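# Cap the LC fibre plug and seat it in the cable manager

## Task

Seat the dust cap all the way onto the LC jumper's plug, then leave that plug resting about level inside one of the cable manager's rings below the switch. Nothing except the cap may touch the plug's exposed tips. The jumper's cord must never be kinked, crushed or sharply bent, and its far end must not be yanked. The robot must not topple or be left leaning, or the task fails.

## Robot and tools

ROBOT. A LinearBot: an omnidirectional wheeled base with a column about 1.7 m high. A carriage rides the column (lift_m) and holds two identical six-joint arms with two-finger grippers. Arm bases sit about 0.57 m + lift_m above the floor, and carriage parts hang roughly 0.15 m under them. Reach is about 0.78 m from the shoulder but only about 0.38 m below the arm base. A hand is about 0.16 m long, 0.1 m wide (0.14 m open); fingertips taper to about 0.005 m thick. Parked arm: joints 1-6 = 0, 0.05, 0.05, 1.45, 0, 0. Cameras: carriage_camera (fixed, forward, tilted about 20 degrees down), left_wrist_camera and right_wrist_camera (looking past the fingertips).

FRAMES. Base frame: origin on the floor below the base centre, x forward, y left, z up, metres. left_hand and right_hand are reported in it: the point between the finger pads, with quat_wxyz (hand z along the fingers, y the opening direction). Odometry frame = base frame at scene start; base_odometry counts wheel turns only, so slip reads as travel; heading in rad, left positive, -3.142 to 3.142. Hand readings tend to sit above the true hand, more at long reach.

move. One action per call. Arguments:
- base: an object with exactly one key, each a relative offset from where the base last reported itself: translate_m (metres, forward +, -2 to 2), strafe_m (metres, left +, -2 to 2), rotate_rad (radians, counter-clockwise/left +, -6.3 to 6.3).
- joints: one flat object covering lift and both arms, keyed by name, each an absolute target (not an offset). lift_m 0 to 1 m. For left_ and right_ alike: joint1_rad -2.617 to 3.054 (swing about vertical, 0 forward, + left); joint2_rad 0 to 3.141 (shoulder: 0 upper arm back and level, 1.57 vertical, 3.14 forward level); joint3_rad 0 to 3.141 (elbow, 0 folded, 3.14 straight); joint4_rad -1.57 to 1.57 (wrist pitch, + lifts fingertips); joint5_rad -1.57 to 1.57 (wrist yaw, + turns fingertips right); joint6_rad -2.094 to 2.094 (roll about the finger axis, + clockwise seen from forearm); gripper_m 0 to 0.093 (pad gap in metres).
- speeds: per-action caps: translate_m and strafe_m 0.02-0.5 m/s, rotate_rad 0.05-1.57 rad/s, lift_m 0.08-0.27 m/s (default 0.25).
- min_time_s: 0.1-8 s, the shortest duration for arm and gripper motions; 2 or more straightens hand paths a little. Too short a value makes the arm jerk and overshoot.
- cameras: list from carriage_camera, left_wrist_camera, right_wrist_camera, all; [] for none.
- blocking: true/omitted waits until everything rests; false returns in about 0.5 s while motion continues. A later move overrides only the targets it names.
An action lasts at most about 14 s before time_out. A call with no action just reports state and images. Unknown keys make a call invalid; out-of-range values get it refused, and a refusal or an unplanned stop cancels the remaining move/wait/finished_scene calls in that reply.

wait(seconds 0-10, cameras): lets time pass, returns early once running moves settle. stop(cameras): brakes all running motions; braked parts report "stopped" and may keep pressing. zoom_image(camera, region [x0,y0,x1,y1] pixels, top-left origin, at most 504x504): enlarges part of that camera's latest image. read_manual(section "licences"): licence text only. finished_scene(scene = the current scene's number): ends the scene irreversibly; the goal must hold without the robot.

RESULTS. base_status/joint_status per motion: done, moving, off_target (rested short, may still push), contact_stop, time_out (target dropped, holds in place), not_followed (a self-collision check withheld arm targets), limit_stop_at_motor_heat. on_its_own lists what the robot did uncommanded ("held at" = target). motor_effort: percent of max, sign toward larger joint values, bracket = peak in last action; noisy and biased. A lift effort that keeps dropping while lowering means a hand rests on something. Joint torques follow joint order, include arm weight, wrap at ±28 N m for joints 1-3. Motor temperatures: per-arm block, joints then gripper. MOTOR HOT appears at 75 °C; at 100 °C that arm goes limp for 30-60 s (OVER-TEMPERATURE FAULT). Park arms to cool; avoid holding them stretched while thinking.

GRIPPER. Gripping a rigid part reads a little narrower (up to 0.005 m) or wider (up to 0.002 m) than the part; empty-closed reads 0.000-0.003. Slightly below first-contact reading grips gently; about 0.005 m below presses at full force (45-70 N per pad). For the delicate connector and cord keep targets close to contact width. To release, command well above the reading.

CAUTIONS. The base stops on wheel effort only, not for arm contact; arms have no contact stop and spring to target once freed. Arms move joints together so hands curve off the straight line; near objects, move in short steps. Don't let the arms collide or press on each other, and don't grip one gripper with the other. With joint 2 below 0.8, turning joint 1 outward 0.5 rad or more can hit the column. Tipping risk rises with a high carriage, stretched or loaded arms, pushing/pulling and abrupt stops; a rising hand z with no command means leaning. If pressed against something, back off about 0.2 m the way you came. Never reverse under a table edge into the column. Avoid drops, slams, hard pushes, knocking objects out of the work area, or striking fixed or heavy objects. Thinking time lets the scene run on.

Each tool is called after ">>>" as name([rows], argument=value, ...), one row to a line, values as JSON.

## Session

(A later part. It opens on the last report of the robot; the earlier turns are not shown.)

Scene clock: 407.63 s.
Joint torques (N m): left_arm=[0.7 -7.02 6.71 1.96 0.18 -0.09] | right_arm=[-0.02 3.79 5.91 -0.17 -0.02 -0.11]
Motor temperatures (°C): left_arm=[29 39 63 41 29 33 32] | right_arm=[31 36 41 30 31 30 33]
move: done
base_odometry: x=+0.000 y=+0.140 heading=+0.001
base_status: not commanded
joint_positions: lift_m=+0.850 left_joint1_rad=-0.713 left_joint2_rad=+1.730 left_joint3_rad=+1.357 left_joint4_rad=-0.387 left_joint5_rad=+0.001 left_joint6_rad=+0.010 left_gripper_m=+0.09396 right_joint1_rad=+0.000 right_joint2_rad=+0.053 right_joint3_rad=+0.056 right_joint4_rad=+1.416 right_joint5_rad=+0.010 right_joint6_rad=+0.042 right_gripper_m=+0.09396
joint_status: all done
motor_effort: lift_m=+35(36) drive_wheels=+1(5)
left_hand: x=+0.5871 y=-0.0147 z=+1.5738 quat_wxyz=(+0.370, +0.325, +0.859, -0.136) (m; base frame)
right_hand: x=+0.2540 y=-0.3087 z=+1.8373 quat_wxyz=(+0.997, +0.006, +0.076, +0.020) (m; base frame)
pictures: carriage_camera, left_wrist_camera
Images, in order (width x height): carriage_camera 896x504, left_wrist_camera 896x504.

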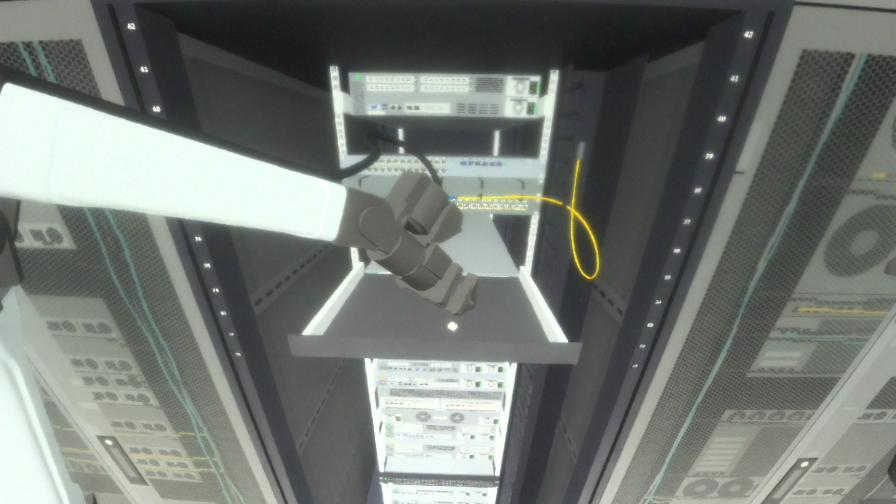

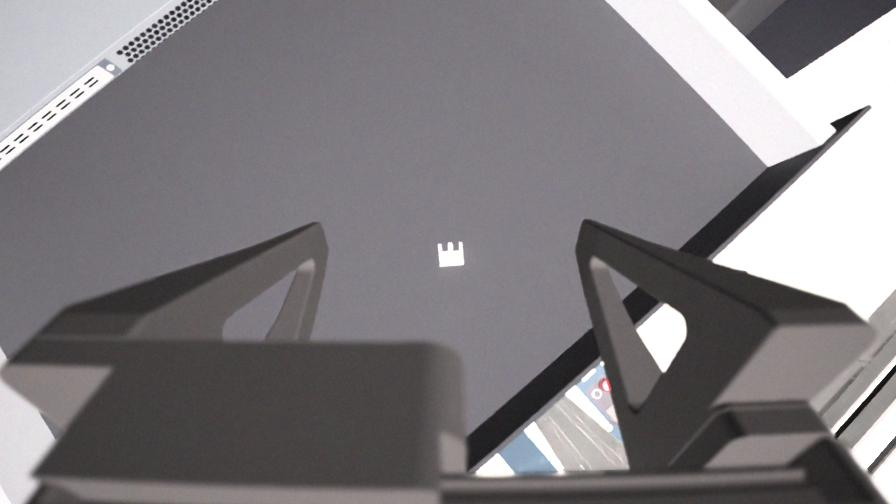

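>>> move(joints={"left_joint1_rad": -0.722, "left_joint2_rad": 1.756, "left_joint3_rad": 1.197, "left_joint4_rad": -0.24, "left_joint5_rad": -0.04, "left_joint6_rad": -0.05}, min_time_s=1.5, cameras=["left_wrist_camera", "carriage_camera"])

>>> zoom_image(camera="left_wrist_camera", region=[390, 190, 510, 280])

>>> zoom_image(camera="carriage_camera", region=[390, 250, 510, 360])

Scene clock: 428.43 s.
Joint torques (N m): left_arm=[-0.7 -6.8 6.53 1.91 -0.08 -0.1] | right_arm=[-0.03 3.79 5.93 -0.17 -0.02 -0.11]
Motor temperatures (°C): left_arm=[29 41 57 44 29 33 32] | right_arm=[31 36 41 30 31 30 33]
move: done
base_odometry: x=+0.000 y=+0.140 heading=+0.001
base_status: not commanded
joint_positions: lift_m=+0.850 left_joint1_rad=-0.713 left_joint2_rad=+1.740 left_joint3_rad=+1.214 left_joint4_rad=-0.256 left_joint5_rad=-0.026 left_joint6_rad=-0.038 left_gripper_m=+0.09396 right_joint1_rad=+0.000 right_joint2_rad=+0.053 right_joint3_rad=+0.056 right_joint4_rad=+1.416 right_joint5_rad=+0.010 right_joint6_rad=+0.042 right_gripper_m=+0.09396
joint_status: all done
motor_effort: lift_m=+35(36) drive_wheels=+2(6)
left_hand: x=+0.5831 y=-0.0050 z=+1.5317 quat_wxyz=(+0.362, +0.301, +0.873, -0.130) (m; base frame)
right_hand: x=+0.2540 y=-0.3087 z=+1.8373 quat_wxyz=(+0.997, +0.006, +0.076, +0.020) (m; base frame)
pictures: carriage_camera, left_wrist_camera
Images, in order (width x height): carriage_camera 896x504, left_wrist_camera 896x504.

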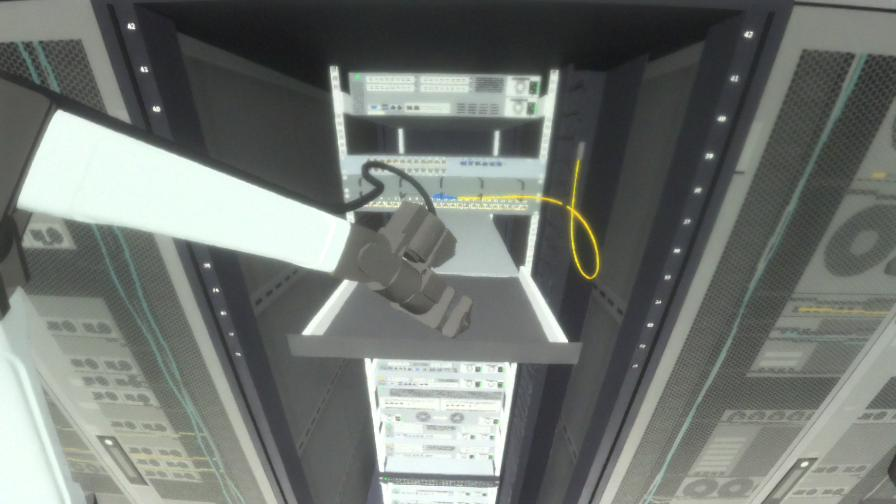

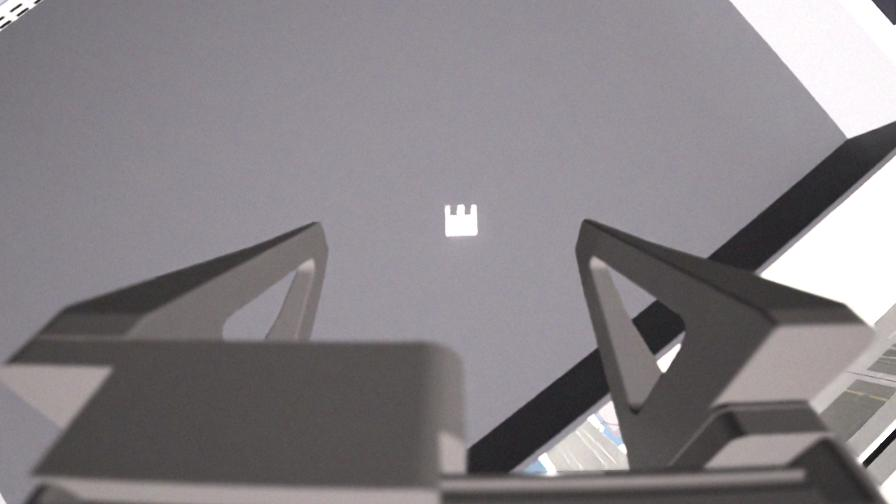

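Scaled by 4.200 from the camera's 896x504 image, which has a finer 1280x720 frame.

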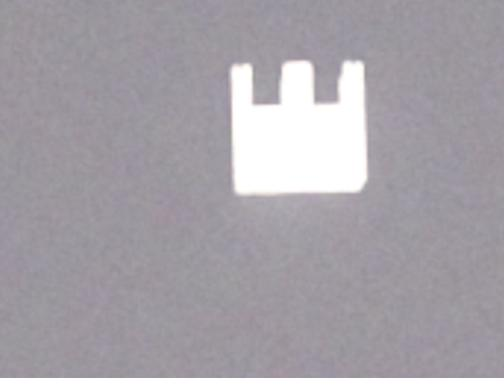

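Scaled by 4.200 from the camera's 896x504 image, which has a finer 1280x720 frame.

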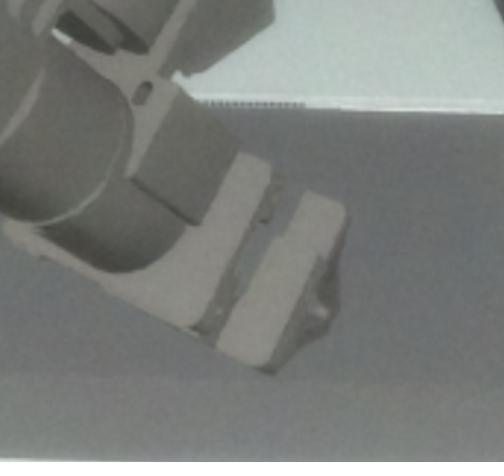

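>>> move(joints={"left_joint1_rad": -0.739, "left_joint2_rad": 1.805, "left_joint3_rad": 1.151, "left_joint4_rad": -0.146, "left_joint5_rad": -0.05, "left_joint6_rad": -0.05}, min_time_s=1.5, cameras=["left_wrist_camera", "carriage_camera"])

>>> zoom_image(camera="left_wrist_camera", region=[390, 190, 510, 280])

>>> zoom_image(camera="carriage_camera", region=[390, 250, 510, 360])

Scene clock: 460.57 s.
Joint torques (N m): left_arm=[-0.98 -6.23 5.67 1.62 -0.09 0.01] | right_arm=[-0.02 3.77 5.91 -0.17 -0.02 -0.11]
Motor temperatures (°C): left_arm=[29 40 55 44 29 33 32] | right_arm=[31 36 41 30 31 30 33]
move: done
base_odometry: x=+0.000 y=+0.140 heading=+0.001
base_status: not commanded
joint_positions: lift_m=+0.850 left_joint1_rad=-0.726 left_joint2_rad=+1.779 left_joint3_rad=+1.177 left_joint4_rad=-0.129 left_joint5_rad=-0.036 left_joint6_rad=-0.049 left_gripper_m=+0.09396 right_joint1_rad=+0.000 right_joint2_rad=+0.053 right_joint3_rad=+0.056 right_joint4_rad=+1.416 right_joint5_rad=+0.010 right_joint6_rad=+0.042 right_gripper_m=+0.09396
joint_status: all done
motor_effort: lift_m=+35(36) drive_wheels=-2(7)
left_hand: x=+0.5896 y=-0.0170 z=+1.5212 quat_wxyz=(+0.384, +0.296, +0.863, -0.139) (m; base frame)
right_hand: x=+0.2540 y=-0.3087 z=+1.8373 quat_wxyz=(+0.997, +0.006, +0.076, +0.020) (m; base frame)
pictures: carriage_camera, left_wrist_camera
Images, in order (width x height): carriage_camera 896x504, left_wrist_camera 896x504.

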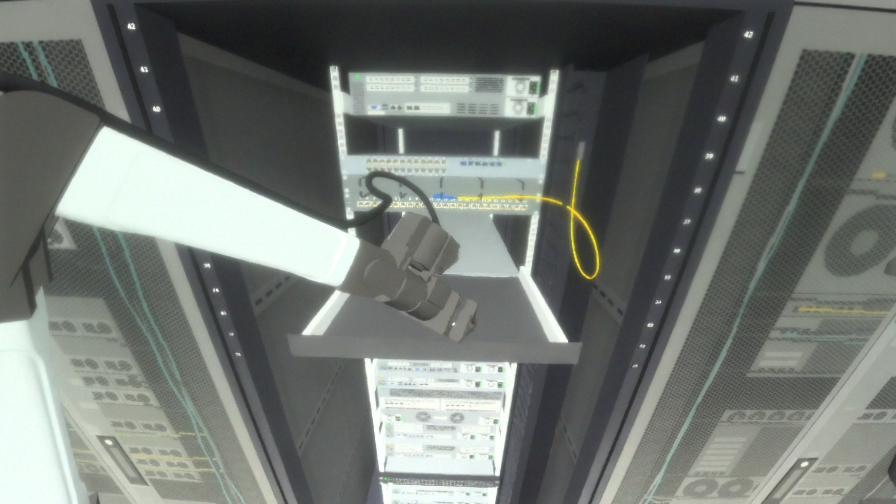

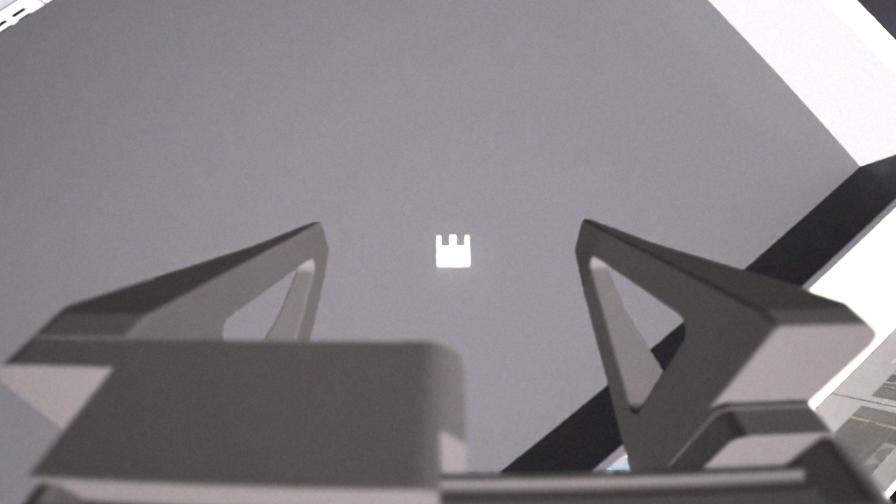

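Scaled by 4.200 from the camera's 896x504 image, which has a finer 1280x720 frame.

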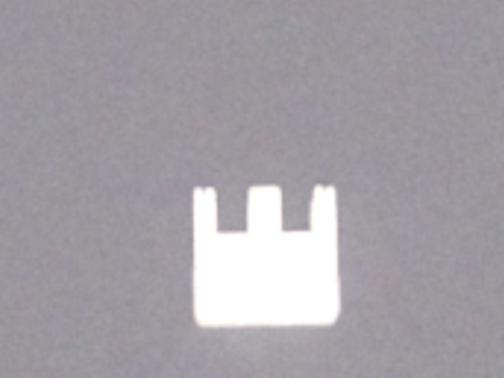

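Scaled by 4.200 from the camera's 896x504 image, which has a finer 1280x720 frame.

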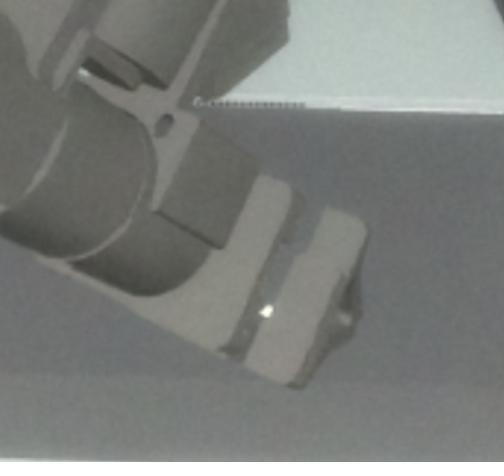

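>>> move(joints={"left_joint2_rad": 1.815, "left_joint3_rad": 1.105, "left_joint4_rad": -0.145}, min_time_s=1.5, cameras=["left_wrist_camera", "carriage_camera"])

>>> zoom_image(camera="left_wrist_camera", region=[390, 190, 510, 280])

>>> zoom_image(camera="carriage_camera", region=[390, 250, 510, 360])

Scene clock: 475.87 s.
Joint torques (N m): left_arm=[-1.01 -5.37 4.26 1.03 -0.08 0.17] | right_arm=[-0.03 3.78 5.91 -0.17 -0.01 -0.11]
move: off_target
base_odometry: x=+0.000 y=+0.140 heading=+0.001
base_status: not commanded
joint_positions: lift_m=+0.850 left_joint1_rad=-0.726 left_joint2_rad=+1.779 left_joint3_rad=+1.147 left_joint4_rad=-0.070 left_joint5_rad=-0.036 left_joint6_rad=-0.067 left_gripper_m=+0.09396 right_joint1_rad=+0.000 right_joint2_rad=+0.053 right_joint3_rad=+0.056 right_joint4_rad=+1.416 right_joint5_rad=+0.010 right_joint6_rad=+0.042 right_gripper_m=+0.09396
joint_status: left_joint4_rad off_target (ended at -0.069, target -0.145); the others done
motor_effort: lift_m=+35(36) drive_wheels=-1(7)
left_hand: x=+0.5910 y=-0.0183 z=+1.5195 quat_wxyz=(+0.395, +0.286, +0.861, -0.147) (m; base frame)
right_hand: x=+0.2540 y=-0.3087 z=+1.8373 quat_wxyz=(+0.997, +0.006, +0.076, +0.020) (m; base frame)
pictures: carriage_camera, left_wrist_camera
Images, in order (width x height): carriage_camera 896x504, left_wrist_camera 896x504.

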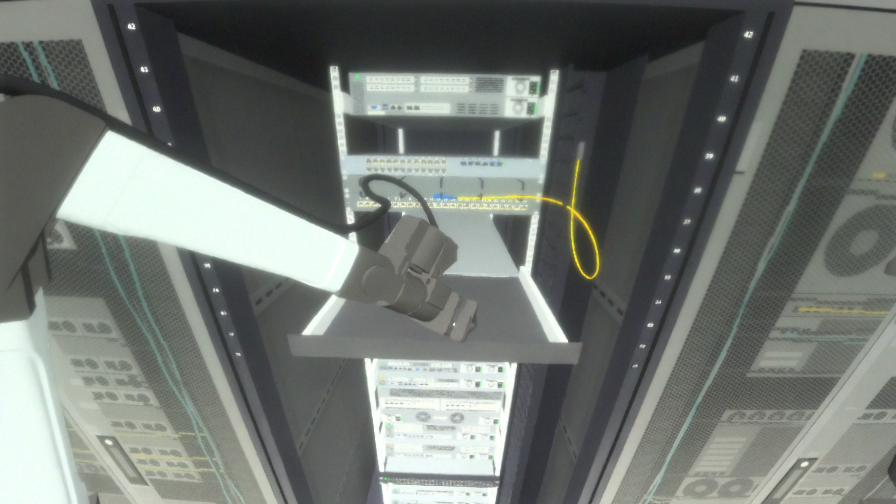

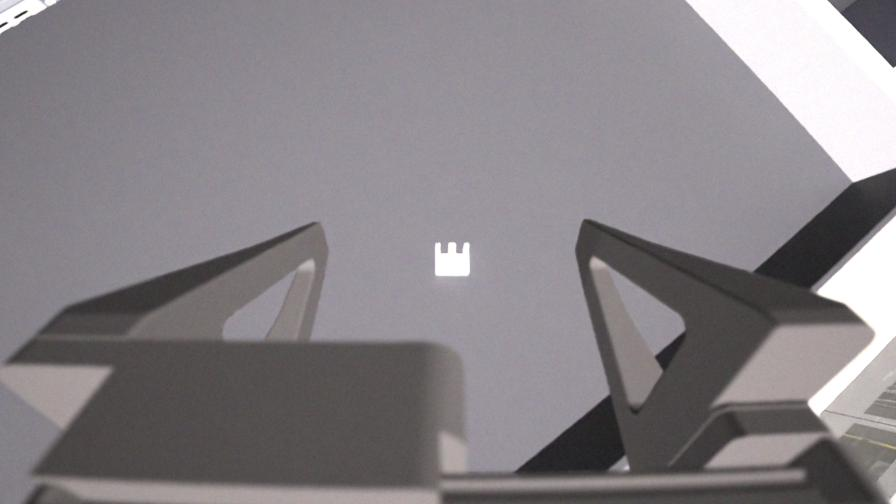

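Scaled by 4.200 from the camera's 896x504 image, which has a finer 1280x720 frame.

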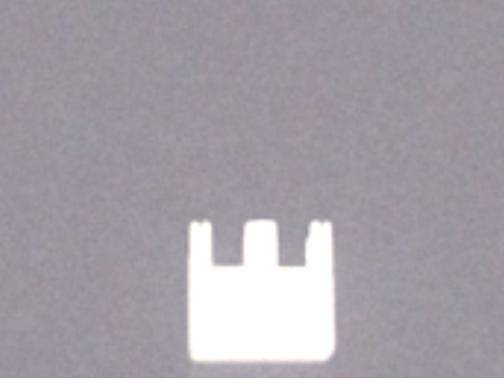

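Scaled by 4.200 from the camera's 896x504 image, which has a finer 1280x720 frame.

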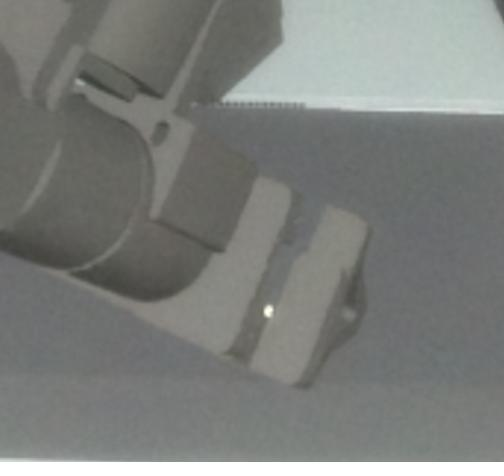

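>>> move(joints={"lift_m": 0.91})

>>> move(joints={"left_joint1_rad": -0.719, "left_joint2_rad": 2.168, "left_joint3_rad": 1.925, "left_joint4_rad": -1.068, "left_joint5_rad": -0.016, "left_joint6_rad": -0.06}, min_time_s=1.5, cameras=["left_wrist_camera", "carriage_camera"])

>>> zoom_image(camera="left_wrist_camera", region=[390, 190, 510, 310])

Scene clock: 508.87 s.
Joint torques (N m): left_arm=[-0.5 -7.6 6.54 1.6 -0.05 0.11] | right_arm=[-0.02 3.78 5.91 -0.17 -0.02 -0.11]
Motor temperatures (°C): left_arm=[29 39 50 41 29 33 32] | right_arm=[31 36 41 30 31 30 33]
move: done
base_odometry: x=+0.000 y=+0.140 heading=+0.001
base_status: not commanded
joint_positions: lift_m=+0.910 left_joint1_rad=-0.732 left_joint2_rad=+1.806 left_joint3_rad=+1.117 left_joint4_rad=-0.137 left_joint5_rad=-0.040 left_joint6_rad=-0.062 left_gripper_m=+0.09396 right_joint1_rad=+0.000 right_joint2_rad=+0.053 right_joint3_rad=+0.056 right_joint4_rad=+1.416 right_joint5_rad=+0.010 right_joint6_rad=+0.042 right_gripper_m=+0.09396
joint_status: all done
on_its_own: left_joint4_rad moved -0.067 to your old target -0.145
motor_effort: lift_m=+35(43) drive_wheels=-1(6)
left_hand: x=+0.5746 y=-0.0067 z=+1.5427 quat_wxyz=(+0.343, +0.300, +0.882, -0.123) (m; base frame)
right_hand: x=+0.2540 y=-0.3087 z=+1.8973 quat_wxyz=(+0.997, +0.006, +0.076, +0.020) (m; base frame)
pictures: none

Scene clock: 510.83 s.
Joint torques (N m): left_arm=[0.85 -9.36 10.63 0.7 0.16 0.03] | right_arm=[-0.03 3.79 5.91 -0.17 -0.02 -0.11]
move: done
base_odometry: x=+0.000 y=+0.140 heading=+0.001
base_status: not commanded
joint_positions: lift_m=+0.910 left_joint1_rad=-0.729 left_joint2_rad=+2.150 left_joint3_rad=+1.888 left_joint4_rad=-1.058 left_joint5_rad=-0.030 left_joint6_rad=-0.062 left_gripper_m=+0.09396 right_joint1_rad=+0.000 right_joint2_rad=+0.053 right_joint3_rad=+0.056 right_joint4_rad=+1.416 right_joint5_rad=+0.010 right_joint6_rad=+0.042 right_gripper_m=+0.09396
joint_status: all done
motor_effort: lift_m=+35(35) drive_wheels=-1(6)
left_hand: x=+0.5753 y=-0.0079 z=+1.5529 quat_wxyz=(+0.121, +0.323, +0.938, -0.035) (m; base frame)
right_hand: x=+0.2540 y=-0.3087 z=+1.8973 quat_wxyz=(+0.997, +0.006, +0.076, +0.020) (m; base frame)
pictures: carriage_camera, left_wrist_camera
Images, in order (width x height): carriage_camera 896x504, left_wrist_camera 896x504.

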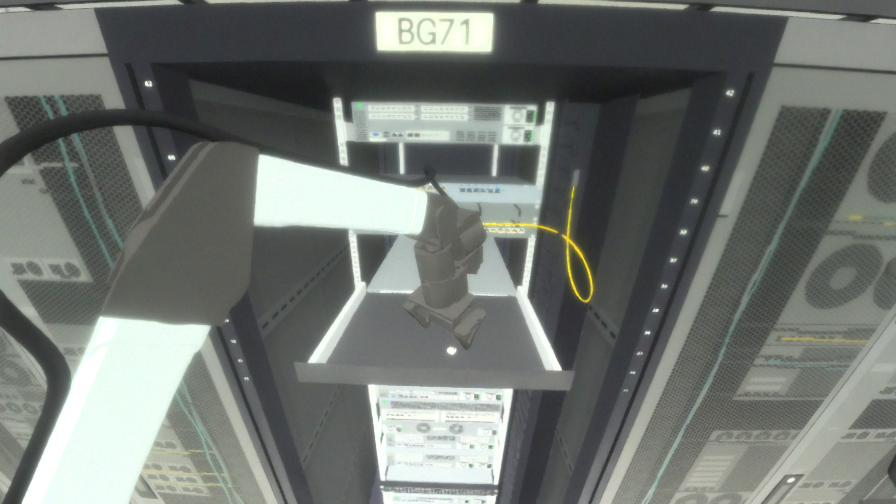

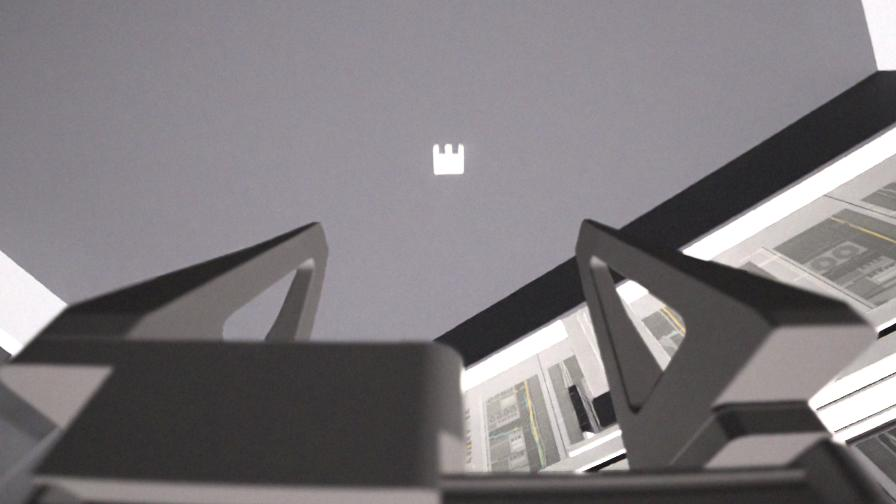

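Scaled by 4.200 from the camera's 896x504 image, which has a finer 1280x720 frame.

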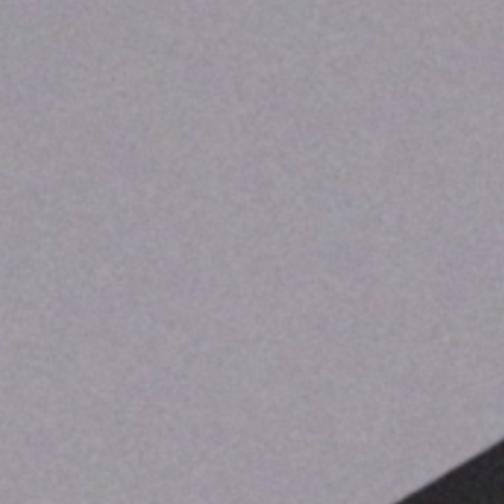

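>>> move(joints={"left_joint2_rad": 2.201, "left_joint3_rad": 1.976, "left_joint4_rad": -1.088}, min_time_s=1)

>>> move(joints={"lift_m": 0.865}, speeds={"lift_m": 0.08}, cameras=["left_wrist_camera", "carriage_camera"])

>>> zoom_image(camera="left_wrist_camera", region=[390, 170, 510, 260])

>>> zoom_image(camera="carriage_camera", region=[390, 250, 510, 360])

Scene clock: 525.33 s.
Joint torques (N m): left_arm=[0.84 -9.57 10.62 0.7 0.15 0.03] | right_arm=[-0.02 3.78 5.93 -0.18 -0.02 -0.11]
move: done
base_odometry: x=+0.000 y=+0.140 heading=+0.001
base_status: not commanded
joint_positions: lift_m=+0.910 left_joint1_rad=-0.729 left_joint2_rad=+2.182 left_joint3_rad=+1.939 left_joint4_rad=-1.078 left_joint5_rad=-0.029 left_joint6_rad=-0.062 left_gripper_m=+0.09396 right_joint1_rad=+0.000 right_joint2_rad=+0.053 right_joint3_rad=+0.056 right_joint4_rad=+1.416 right_joint5_rad=+0.010 right_joint6_rad=+0.042 right_gripper_m=+0.09396
joint_status: all done
motor_effort: lift_m=+35(35) drive_wheels=-2(6)
left_hand: x=+0.5804 y=-0.0124 z=+1.5528 quat_wxyz=(+0.121, +0.323, +0.938, -0.035) (m; base frame)
right_hand: x=+0.2540 y=-0.3087 z=+1.8973 quat_wxyz=(+0.997, +0.006, +0.076, +0.020) (m; base frame)
pictures: none

Scene clock: 526.27 s.
Joint torques (N m): left_arm=[0.79 -10.21 9.96 0.73 0.14 0.02] | right_arm=[-0.02 3.77 5.93 -0.17 -0.02 -0.11]
move: done
base_odometry: x=+0.000 y=+0.140 heading=+0.001
base_status: not commanded
joint_positions: lift_m=+0.865 left_joint1_rad=-0.729 left_joint2_rad=+2.189 left_joint3_rad=+1.947 left_joint4_rad=-1.082 left_joint5_rad=-0.027 left_joint6_rad=-0.062 left_gripper_m=+0.09396 right_joint1_rad=+0.000 right_joint2_rad=+0.053 right_joint3_rad=+0.056 right_joint4_rad=+1.416 right_joint5_rad=+0.010 right_joint6_rad=+0.042 right_gripper_m=+0.09396
joint_status: all done
motor_effort: lift_m=+34(35) drive_wheels=+1(6)
left_hand: x=+0.5807 y=-0.0130 z=+1.5067 quat_wxyz=(+0.119, +0.323, +0.938, -0.035) (m; base frame)
right_hand: x=+0.2540 y=-0.3087 z=+1.8524 quat_wxyz=(+0.997, +0.006, +0.076, +0.020) (m; base frame)
pictures: carriage_camera, left_wrist_camera
Images, in order (width x height): carriage_camera 896x504, left_wrist_camera 896x504.

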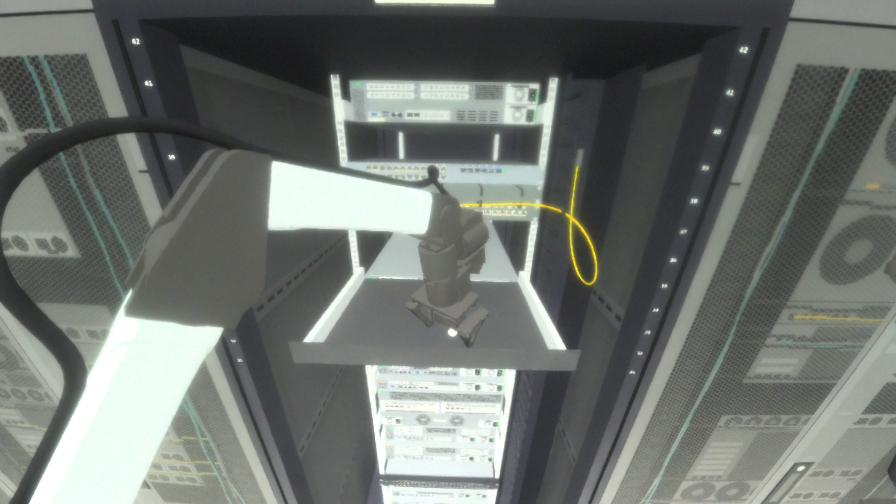

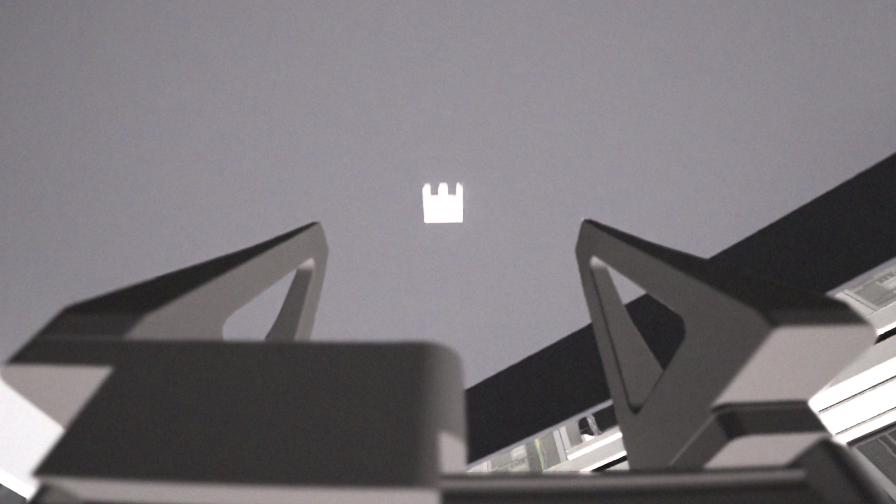

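Scaled by 4.200 from the camera's 896x504 image, which has a finer 1280x720 frame.

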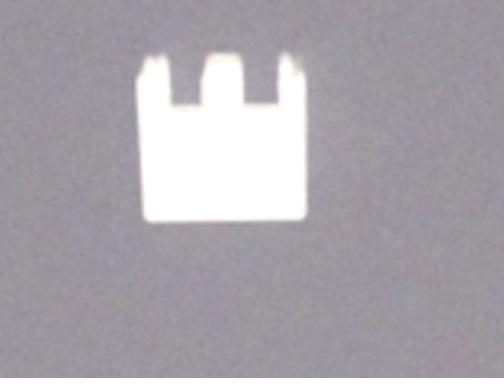

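Scaled by 4.200 from the camera's 896x504 image, which has a finer 1280x720 frame.

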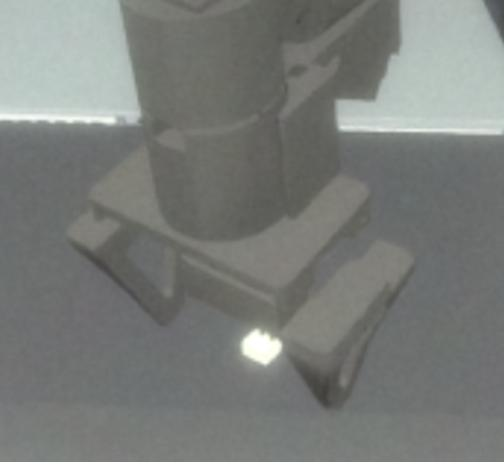

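>>> move(joints={"left_joint2_rad": 2.185, "left_joint3_rad": 1.948, "left_joint4_rad": -1.078, "left_joint1_rad": -0.714}, min_time_s=1)

>>> move(joints={"lift_m": 0.852}, speeds={"lift_m": 0.08}, cameras=["left_wrist_camera", "carriage_camera"])

>>> zoom_image(camera="left_wrist_camera", region=[390, 170, 510, 260])

>>> zoom_image(camera="carriage_camera", region=[400, 290, 500, 350])

Scene clock: 538.90 s.
Joint torques (N m): left_arm=[0.7 -11.44 7.5 0.84 0.14 0.03] | right_arm=[-0.05 3.78 5.91 -0.17 -0.02 -0.11]
Motor temperatures (°C): left_arm=[29 44 54 39 29 33 32] | right_arm=[31 36 41 30 31 30 33]
move: done
base_odometry: x=+0.000 y=+0.140 heading=+0.001
base_status: not commanded
joint_positions: lift_m=+0.865 left_joint1_rad=-0.722 left_joint2_rad=+2.189 left_joint3_rad=+1.947 left_joint4_rad=-1.082 left_joint5_rad=-0.027 left_joint6_rad=-0.062 left_gripper_m=+0.09396 right_joint1_rad=+0.000 right_joint2_rad=+0.053 right_joint3_rad=+0.056 right_joint4_rad=+1.416 right_joint5_rad=+0.010 right_joint6_rad=+0.042 right_gripper_m=+0.09396
joint_status: all done
motor_effort: lift_m=+34(34) drive_wheels=-5(7)
left_hand: x=+0.5829 y=-0.0105 z=+1.5067 quat_wxyz=(+0.119, +0.320, +0.939, -0.034) (m; base frame)
right_hand: x=+0.2540 y=-0.3087 z=+1.8524 quat_wxyz=(+0.997, +0.006, +0.076, +0.020) (m; base frame)
pictures: none

Scene clock: 539.43 s.
Joint torques (N m): left_arm=[0.27 -10.25 7.38 0.85 0.03 0.03] | right_arm=[-0.05 3.79 5.91 -0.17 -0.02 -0.11]
move: done
base_odometry: x=+0.000 y=+0.140 heading=+0.001
base_status: not commanded
joint_positions: lift_m=+0.852 left_joint1_rad=-0.717 left_joint2_rad=+2.175 left_joint3_rad=+1.949 left_joint4_rad=-1.079 left_joint5_rad=-0.013 left_joint6_rad=-0.062 left_gripper_m=+0.09396 right_joint1_rad=+0.000 right_joint2_rad=+0.053 right_joint3_rad=+0.056 right_joint4_rad=+1.416 right_joint5_rad=+0.010 right_joint6_rad=+0.042 right_gripper_m=+0.09396
joint_status: all done
motor_effort: lift_m=+32(34) drive_wheels=-2(5)
left_hand: x=+0.5841 y=-0.0113 z=+1.5011 quat_wxyz=(+0.125, +0.318, +0.939, -0.044) (m; base frame)
right_hand: x=+0.2540 y=-0.3087 z=+1.8395 quat_wxyz=(+0.997, +0.006, +0.076, +0.020) (m; base frame)
pictures: carriage_camera, left_wrist_camera
Images, in order (width x height): carriage_camera 896x504, left_wrist_camera 896x504.

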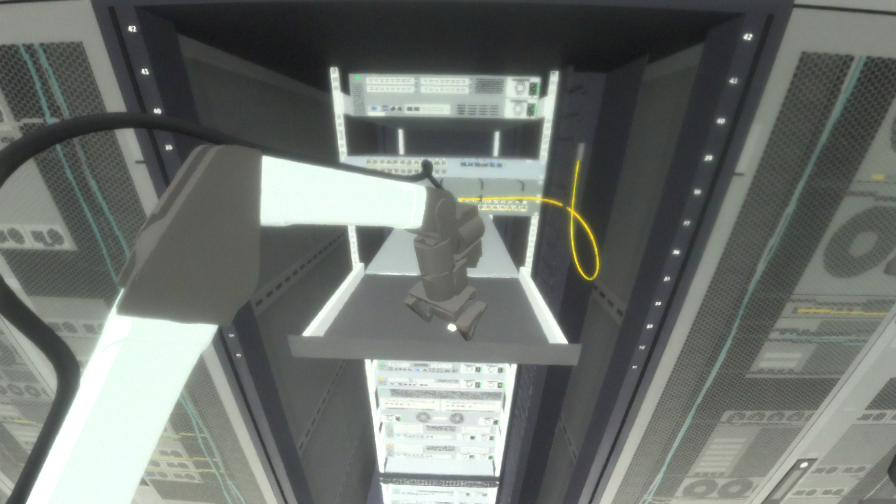

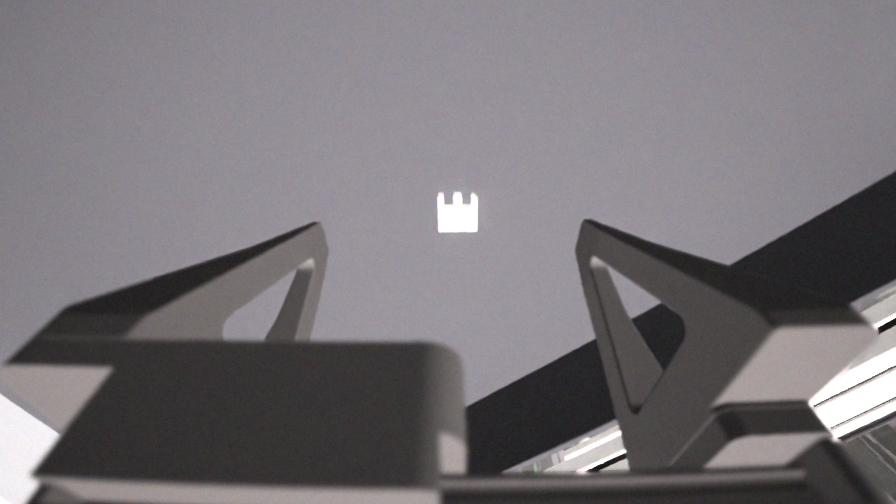

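Scaled by 4.200 from the camera's 896x504 image, which has a finer 1280x720 frame.

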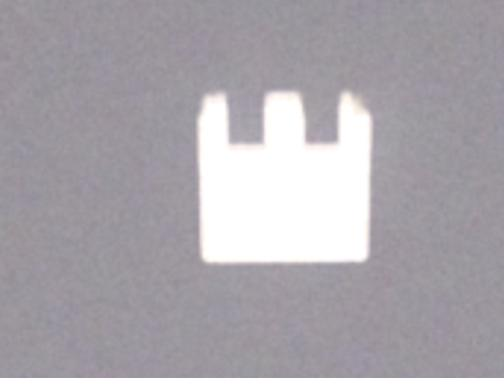

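Scaled by 5.040 from the camera's 896x504 image, which has a finer 1280x720 frame.

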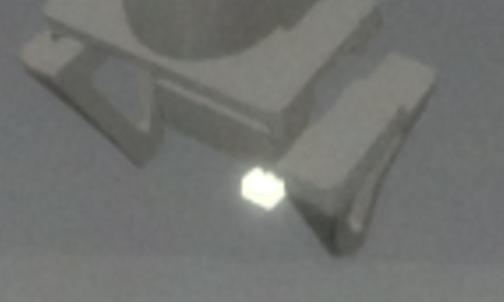

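>>> move(joints={"lift_m": 0.86}, speeds={"lift_m": 0.08})

>>> move(joints={"left_gripper_m": 0.022}, min_time_s=1.5, cameras=["left_wrist_camera"])

>>> zoom_image(camera="left_wrist_camera", region=[390, 170, 510, 260])

Scene clock: 555.83 s.
Joint torques (N m): left_arm=[0.25 -10.54 7.38 0.84 0.02 0.03] | right_arm=[-0.05 3.77 5.93 -0.17 -0.02 -0.11]
Motor temperatures (°C): left_arm=[29 47 55 39 29 33 32] | right_arm=[31 36 41 30 31 30 33]
move: done
base_odometry: x=+0.000 y=+0.140 heading=+0.001
base_status: not commanded
joint_positions: lift_m=+0.860 left_joint1_rad=-0.717 left_joint2_rad=+2.178 left_joint3_rad=+1.949 left_joint4_rad=-1.080 left_joint5_rad=-0.013 left_joint6_rad=-0.062 left_gripper_m=+0.09396 right_joint1_rad=+0.000 right_joint2_rad=+0.053 right_joint3_rad=+0.056 right_joint4_rad=+1.416 right_joint5_rad=+0.010 right_joint6_rad=+0.042 right_gripper_m=+0.09396
joint_status: all done
motor_effort: lift_m=+35(42) drive_wheels=-5(5)
left_hand: x=+0.5840 y=-0.0112 z=+1.5074 quat_wxyz=(+0.123, +0.318, +0.939, -0.043) (m; base frame)
right_hand: x=+0.2540 y=-0.3087 z=+1.8473 quat_wxyz=(+0.997, +0.006, +0.076, +0.020) (m; base frame)
pictures: none

Scene clock: 557.63 s.
Joint torques (N m): left_arm=[0.27 -10.55 7.32 0.84 0.02 0.03] | right_arm=[-0.02 3.79 5.93 -0.17 -0.02 -0.11]
Motor temperatures (°C): left_arm=[29 47 55 39 29 33 32] | right_arm=[31 36 41 30 31 30 33]
move: done
base_odometry: x=+0.000 y=+0.140 heading=+0.001
base_status: not commanded
joint_positions: lift_m=+0.860 left_joint1_rad=-0.717 left_joint2_rad=+2.178 left_joint3_rad=+1.949 left_joint4_rad=-1.080 left_joint5_rad=-0.013 left_joint6_rad=-0.062 left_gripper_m=+0.02212 right_joint1_rad=+0.000 right_joint2_rad=+0.053 right_joint3_rad=+0.056 right_joint4_rad=+1.416 right_joint5_rad=+0.010 right_joint6_rad=+0.042 right_gripper_m=+0.09396
joint_status: all done
motor_effort: lift_m=+35(36) drive_wheels=+0(9)
left_hand: x=+0.5840 y=-0.0112 z=+1.5074 quat_wxyz=(+0.123, +0.318, +0.939, -0.043) (m; base frame)
right_hand: x=+0.2540 y=-0.3087 z=+1.8473 quat_wxyz=(+0.997, +0.006, +0.076, +0.020) (m; base frame)
pictures: left_wrist_camera
Images, in order (width x height): left_wrist_camera 896x504.

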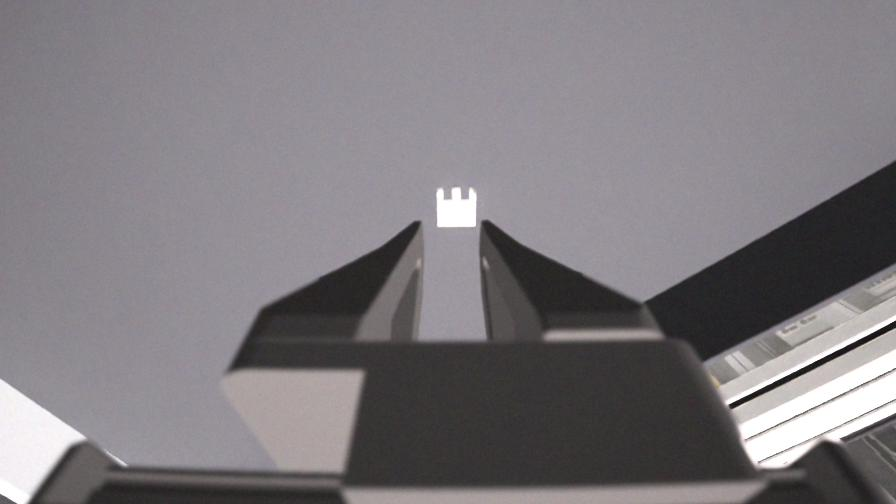

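Scaled by 4.200 from the camera's 896x504 image, which has a finer 1280x720 frame.

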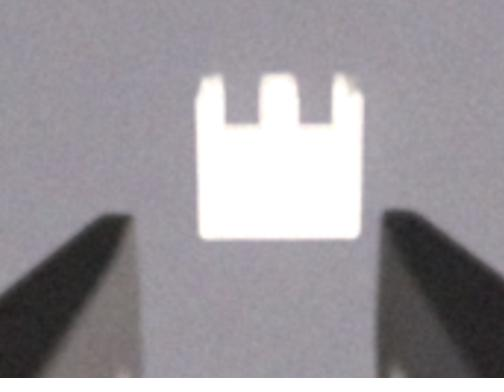

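>>> move(joints={"left_joint1_rad": -0.732, "left_joint2_rad": 2.214, "left_joint3_rad": 2.005, "left_joint4_rad": -1.10}, min_time_s=1)

>>> move(joints={"lift_m": 0.854}, speeds={"lift_m": 0.08}, cameras=["left_wrist_camera"])

>>> zoom_image(camera="left_wrist_camera", region=[390, 170, 510, 260])

Scene clock: 567.80 s.
Joint torques (N m): left_arm=[-0.53 -9.65 10.59 0.71 0.02 0.03] | right_arm=[-0.02 3.77 5.94 -0.17 -0.01 -0.12]
Motor temperatures (°C): left_arm=[29 49 55 39 29 33 32] | right_arm=[31 36 41 30 31 30 33]
move: done
base_odometry: x=+0.000 y=+0.140 heading=+0.001
base_status: not commanded
joint_positions: lift_m=+0.860 left_joint1_rad=-0.725 left_joint2_rad=+2.196 left_joint3_rad=+1.969 left_joint4_rad=-1.090 left_joint5_rad=-0.013 left_joint6_rad=-0.062 left_gripper_m=+0.02212 right_joint1_rad=+0.000 right_joint2_rad=+0.053 right_joint3_rad=+0.056 right_joint4_rad=+1.416 right_joint5_rad=+0.010 right_joint6_rad=+0.042 right_gripper_m=+0.09396
joint_status: all done
motor_effort: lift_m=+35(36) drive_wheels=-3(6)
left_hand: x=+0.5829 y=-0.0154 z=+1.5050 quat_wxyz=(+0.119, +0.322, +0.938, -0.042) (m; base frame)
right_hand: x=+0.2540 y=-0.3087 z=+1.8473 quat_wxyz=(+0.997, +0.006, +0.076, +0.020) (m; base frame)
pictures: none

Scene clock: 568.23 s.
Joint torques (N m): left_arm=[-0.55 -9.63 9.55 0.75 0.02 0.03] | right_arm=[-0.02 3.77 5.91 -0.16 -0.02 -0.11]
Motor temperatures (°C): left_arm=[29 49 55 39 29 33 32] | right_arm=[31 36 41 30 31 30 33]
move: done
base_odometry: x=+0.000 y=+0.140 heading=+0.001
base_status: not commanded
joint_positions: lift_m=+0.854 left_joint1_rad=-0.725 left_joint2_rad=+2.196 left_joint3_rad=+1.981 left_joint4_rad=-1.092 left_joint5_rad=-0.013 left_joint6_rad=-0.062 left_gripper_m=+0.02212 right_joint1_rad=+0.000 right_joint2_rad=+0.053 right_joint3_rad=+0.056 right_joint4_rad=+1.416 right_joint5_rad=+0.010 right_joint6_rad=+0.042 right_gripper_m=+0.09396
joint_status: all done
motor_effort: lift_m=+33(34) drive_wheels=-5(6)
left_hand: x=+0.5846 y=-0.0170 z=+1.5027 quat_wxyz=(+0.124, +0.322, +0.938, -0.044) (m; base frame)
right_hand: x=+0.2541 y=-0.3087 z=+1.8414 quat_wxyz=(+0.997, +0.007, +0.076, +0.020) (m; base frame)
pictures: left_wrist_camera
Images, in order (width x height): left_wrist_camera 896x504.

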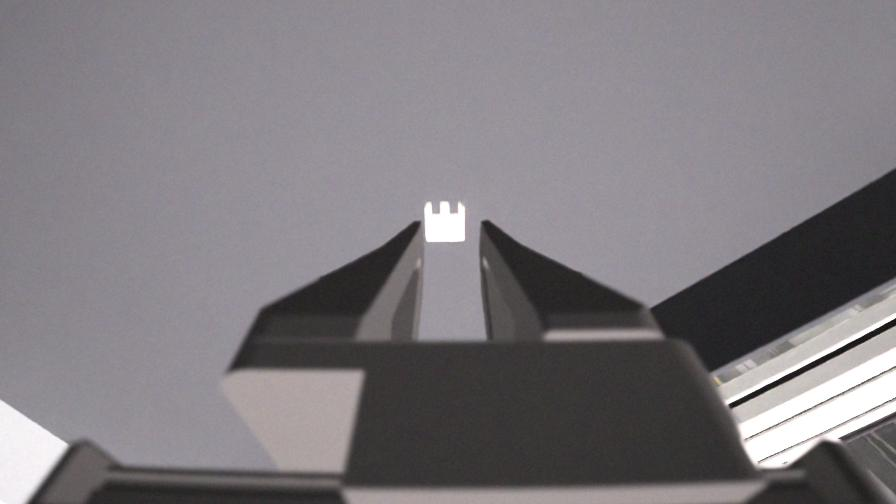

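Scaled by 4.200 from the camera's 896x504 image, which has a finer 1280x720 frame.

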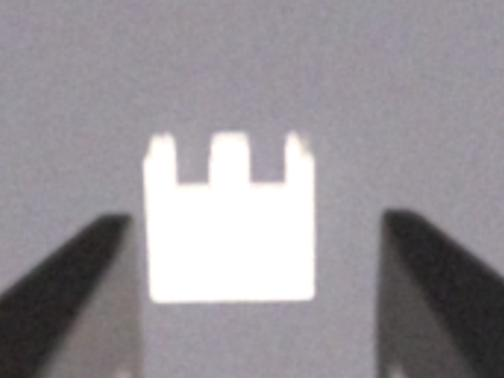

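>>> move(joints={"left_gripper_m": 0.0135}, min_time_s=1.5, cameras=["left_wrist_camera"])

>>> zoom_image(camera="left_wrist_camera", region=[390, 170, 510, 260])

Scene clock: 577.40 s.
Joint torques (N m): left_arm=[-0.53 -9.66 9.55 0.74 0.02 0.03] | right_arm=[-0.02 3.81 5.93 -0.17 -0.02 -0.11]
Motor temperatures (°C): left_arm=[29 49 55 38 29 33 32] | right_arm=[31 36 41 30 31 30 33]
move: done
base_odometry: x=+0.000 y=+0.140 heading=+0.001
base_status: not commanded
joint_positions: lift_m=+0.854 left_joint1_rad=-0.725 left_joint2_rad=+2.196 left_joint3_rad=+1.981 left_joint4_rad=-1.092 left_joint5_rad=-0.013 left_joint6_rad=-0.062 left_gripper_m=+0.01383 right_joint1_rad=+0.000 right_joint2_rad=+0.053 right_joint3_rad=+0.056 right_joint4_rad=+1.416 right_joint5_rad=+0.010 right_joint6_rad=+0.042 right_gripper_m=+0.09396
joint_status: all done
motor_effort: lift_m=+33(34) drive_wheels=-3(7)
left_hand: x=+0.5846 y=-0.0170 z=+1.5027 quat_wxyz=(+0.124, +0.322, +0.938, -0.044) (m; base frame)
right_hand: x=+0.2541 y=-0.3087 z=+1.8414 quat_wxyz=(+0.997, +0.007, +0.076, +0.020) (m; base frame)
pictures: left_wrist_camera
Images, in order (width x height): left_wrist_camera 896x504.

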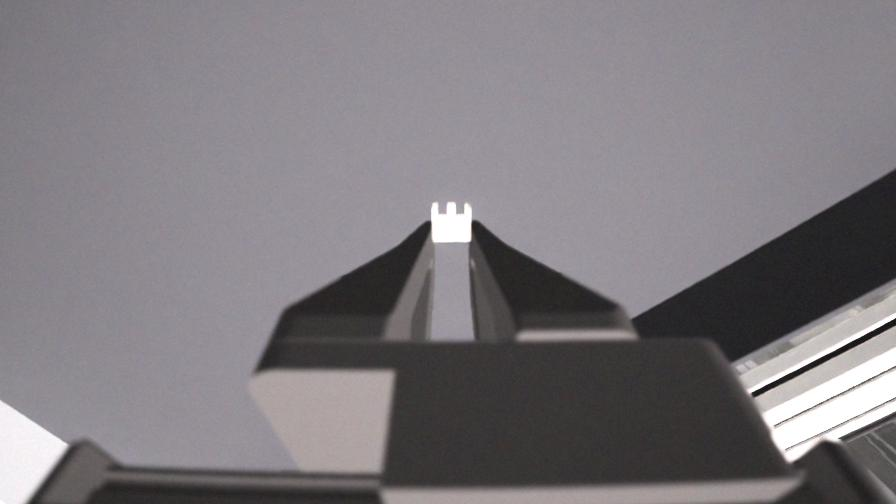

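Scaled by 4.200 from the camera's 896x504 image, which has a finer 1280x720 frame.

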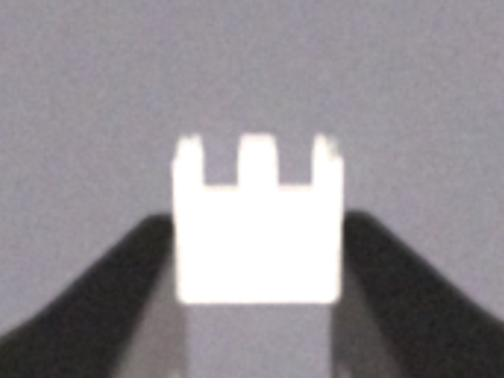

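>>> move(joints={"left_gripper_m": 0.009}, min_time_s=1.0, cameras=["left_wrist_camera"])

>>> zoom_image(camera="left_wrist_camera", region=[390, 170, 510, 260])

Scene clock: 583.97 s.
Joint torques (N m): left_arm=[-0.55 -9.66 9.54 0.74 0.02 0.02] | right_arm=[-0.03 3.78 5.91 -0.16 -0.02 -0.11]
Motor temperatures (°C): left_arm=[29 49 55 38 29 33 32] | right_arm=[31 36 41 30 31 30 33]
move: done
base_odometry: x=+0.000 y=+0.140 heading=+0.001
base_status: not commanded
joint_positions: lift_m=+0.854 left_joint1_rad=-0.725 left_joint2_rad=+2.196 left_joint3_rad=+1.981 left_joint4_rad=-1.092 left_joint5_rad=-0.013 left_joint6_rad=-0.062 left_gripper_m=+0.01187 right_joint1_rad=+0.000 right_joint2_rad=+0.053 right_joint3_rad=+0.056 right_joint4_rad=+1.416 right_joint5_rad=+0.010 right_joint6_rad=+0.042 right_gripper_m=+0.09396
joint_status: all done
motor_effort: lift_m=+34(34) drive_wheels=-2(6)
left_hand: x=+0.5846 y=-0.0170 z=+1.5027 quat_wxyz=(+0.124, +0.322, +0.938, -0.044) (m; base frame)
right_hand: x=+0.2541 y=-0.3087 z=+1.8414 quat_wxyz=(+0.997, +0.007, +0.076, +0.020) (m; base frame)
pictures: left_wrist_camera
Images, in order (width x height): left_wrist_camera 896x504.

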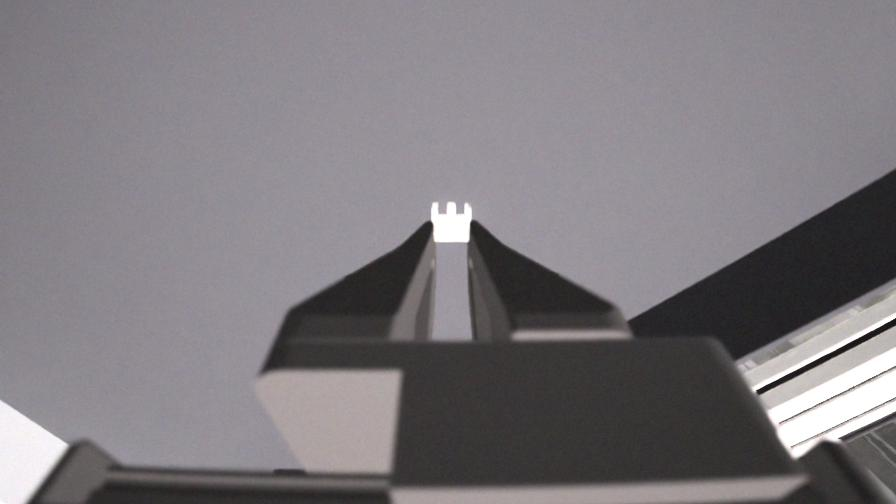

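Scaled by 4.200 from the camera's 896x504 image, which has a finer 1280x720 frame.

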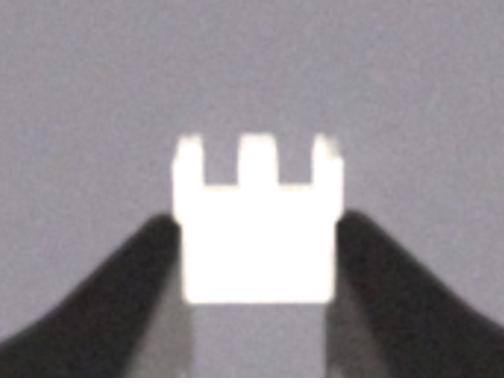

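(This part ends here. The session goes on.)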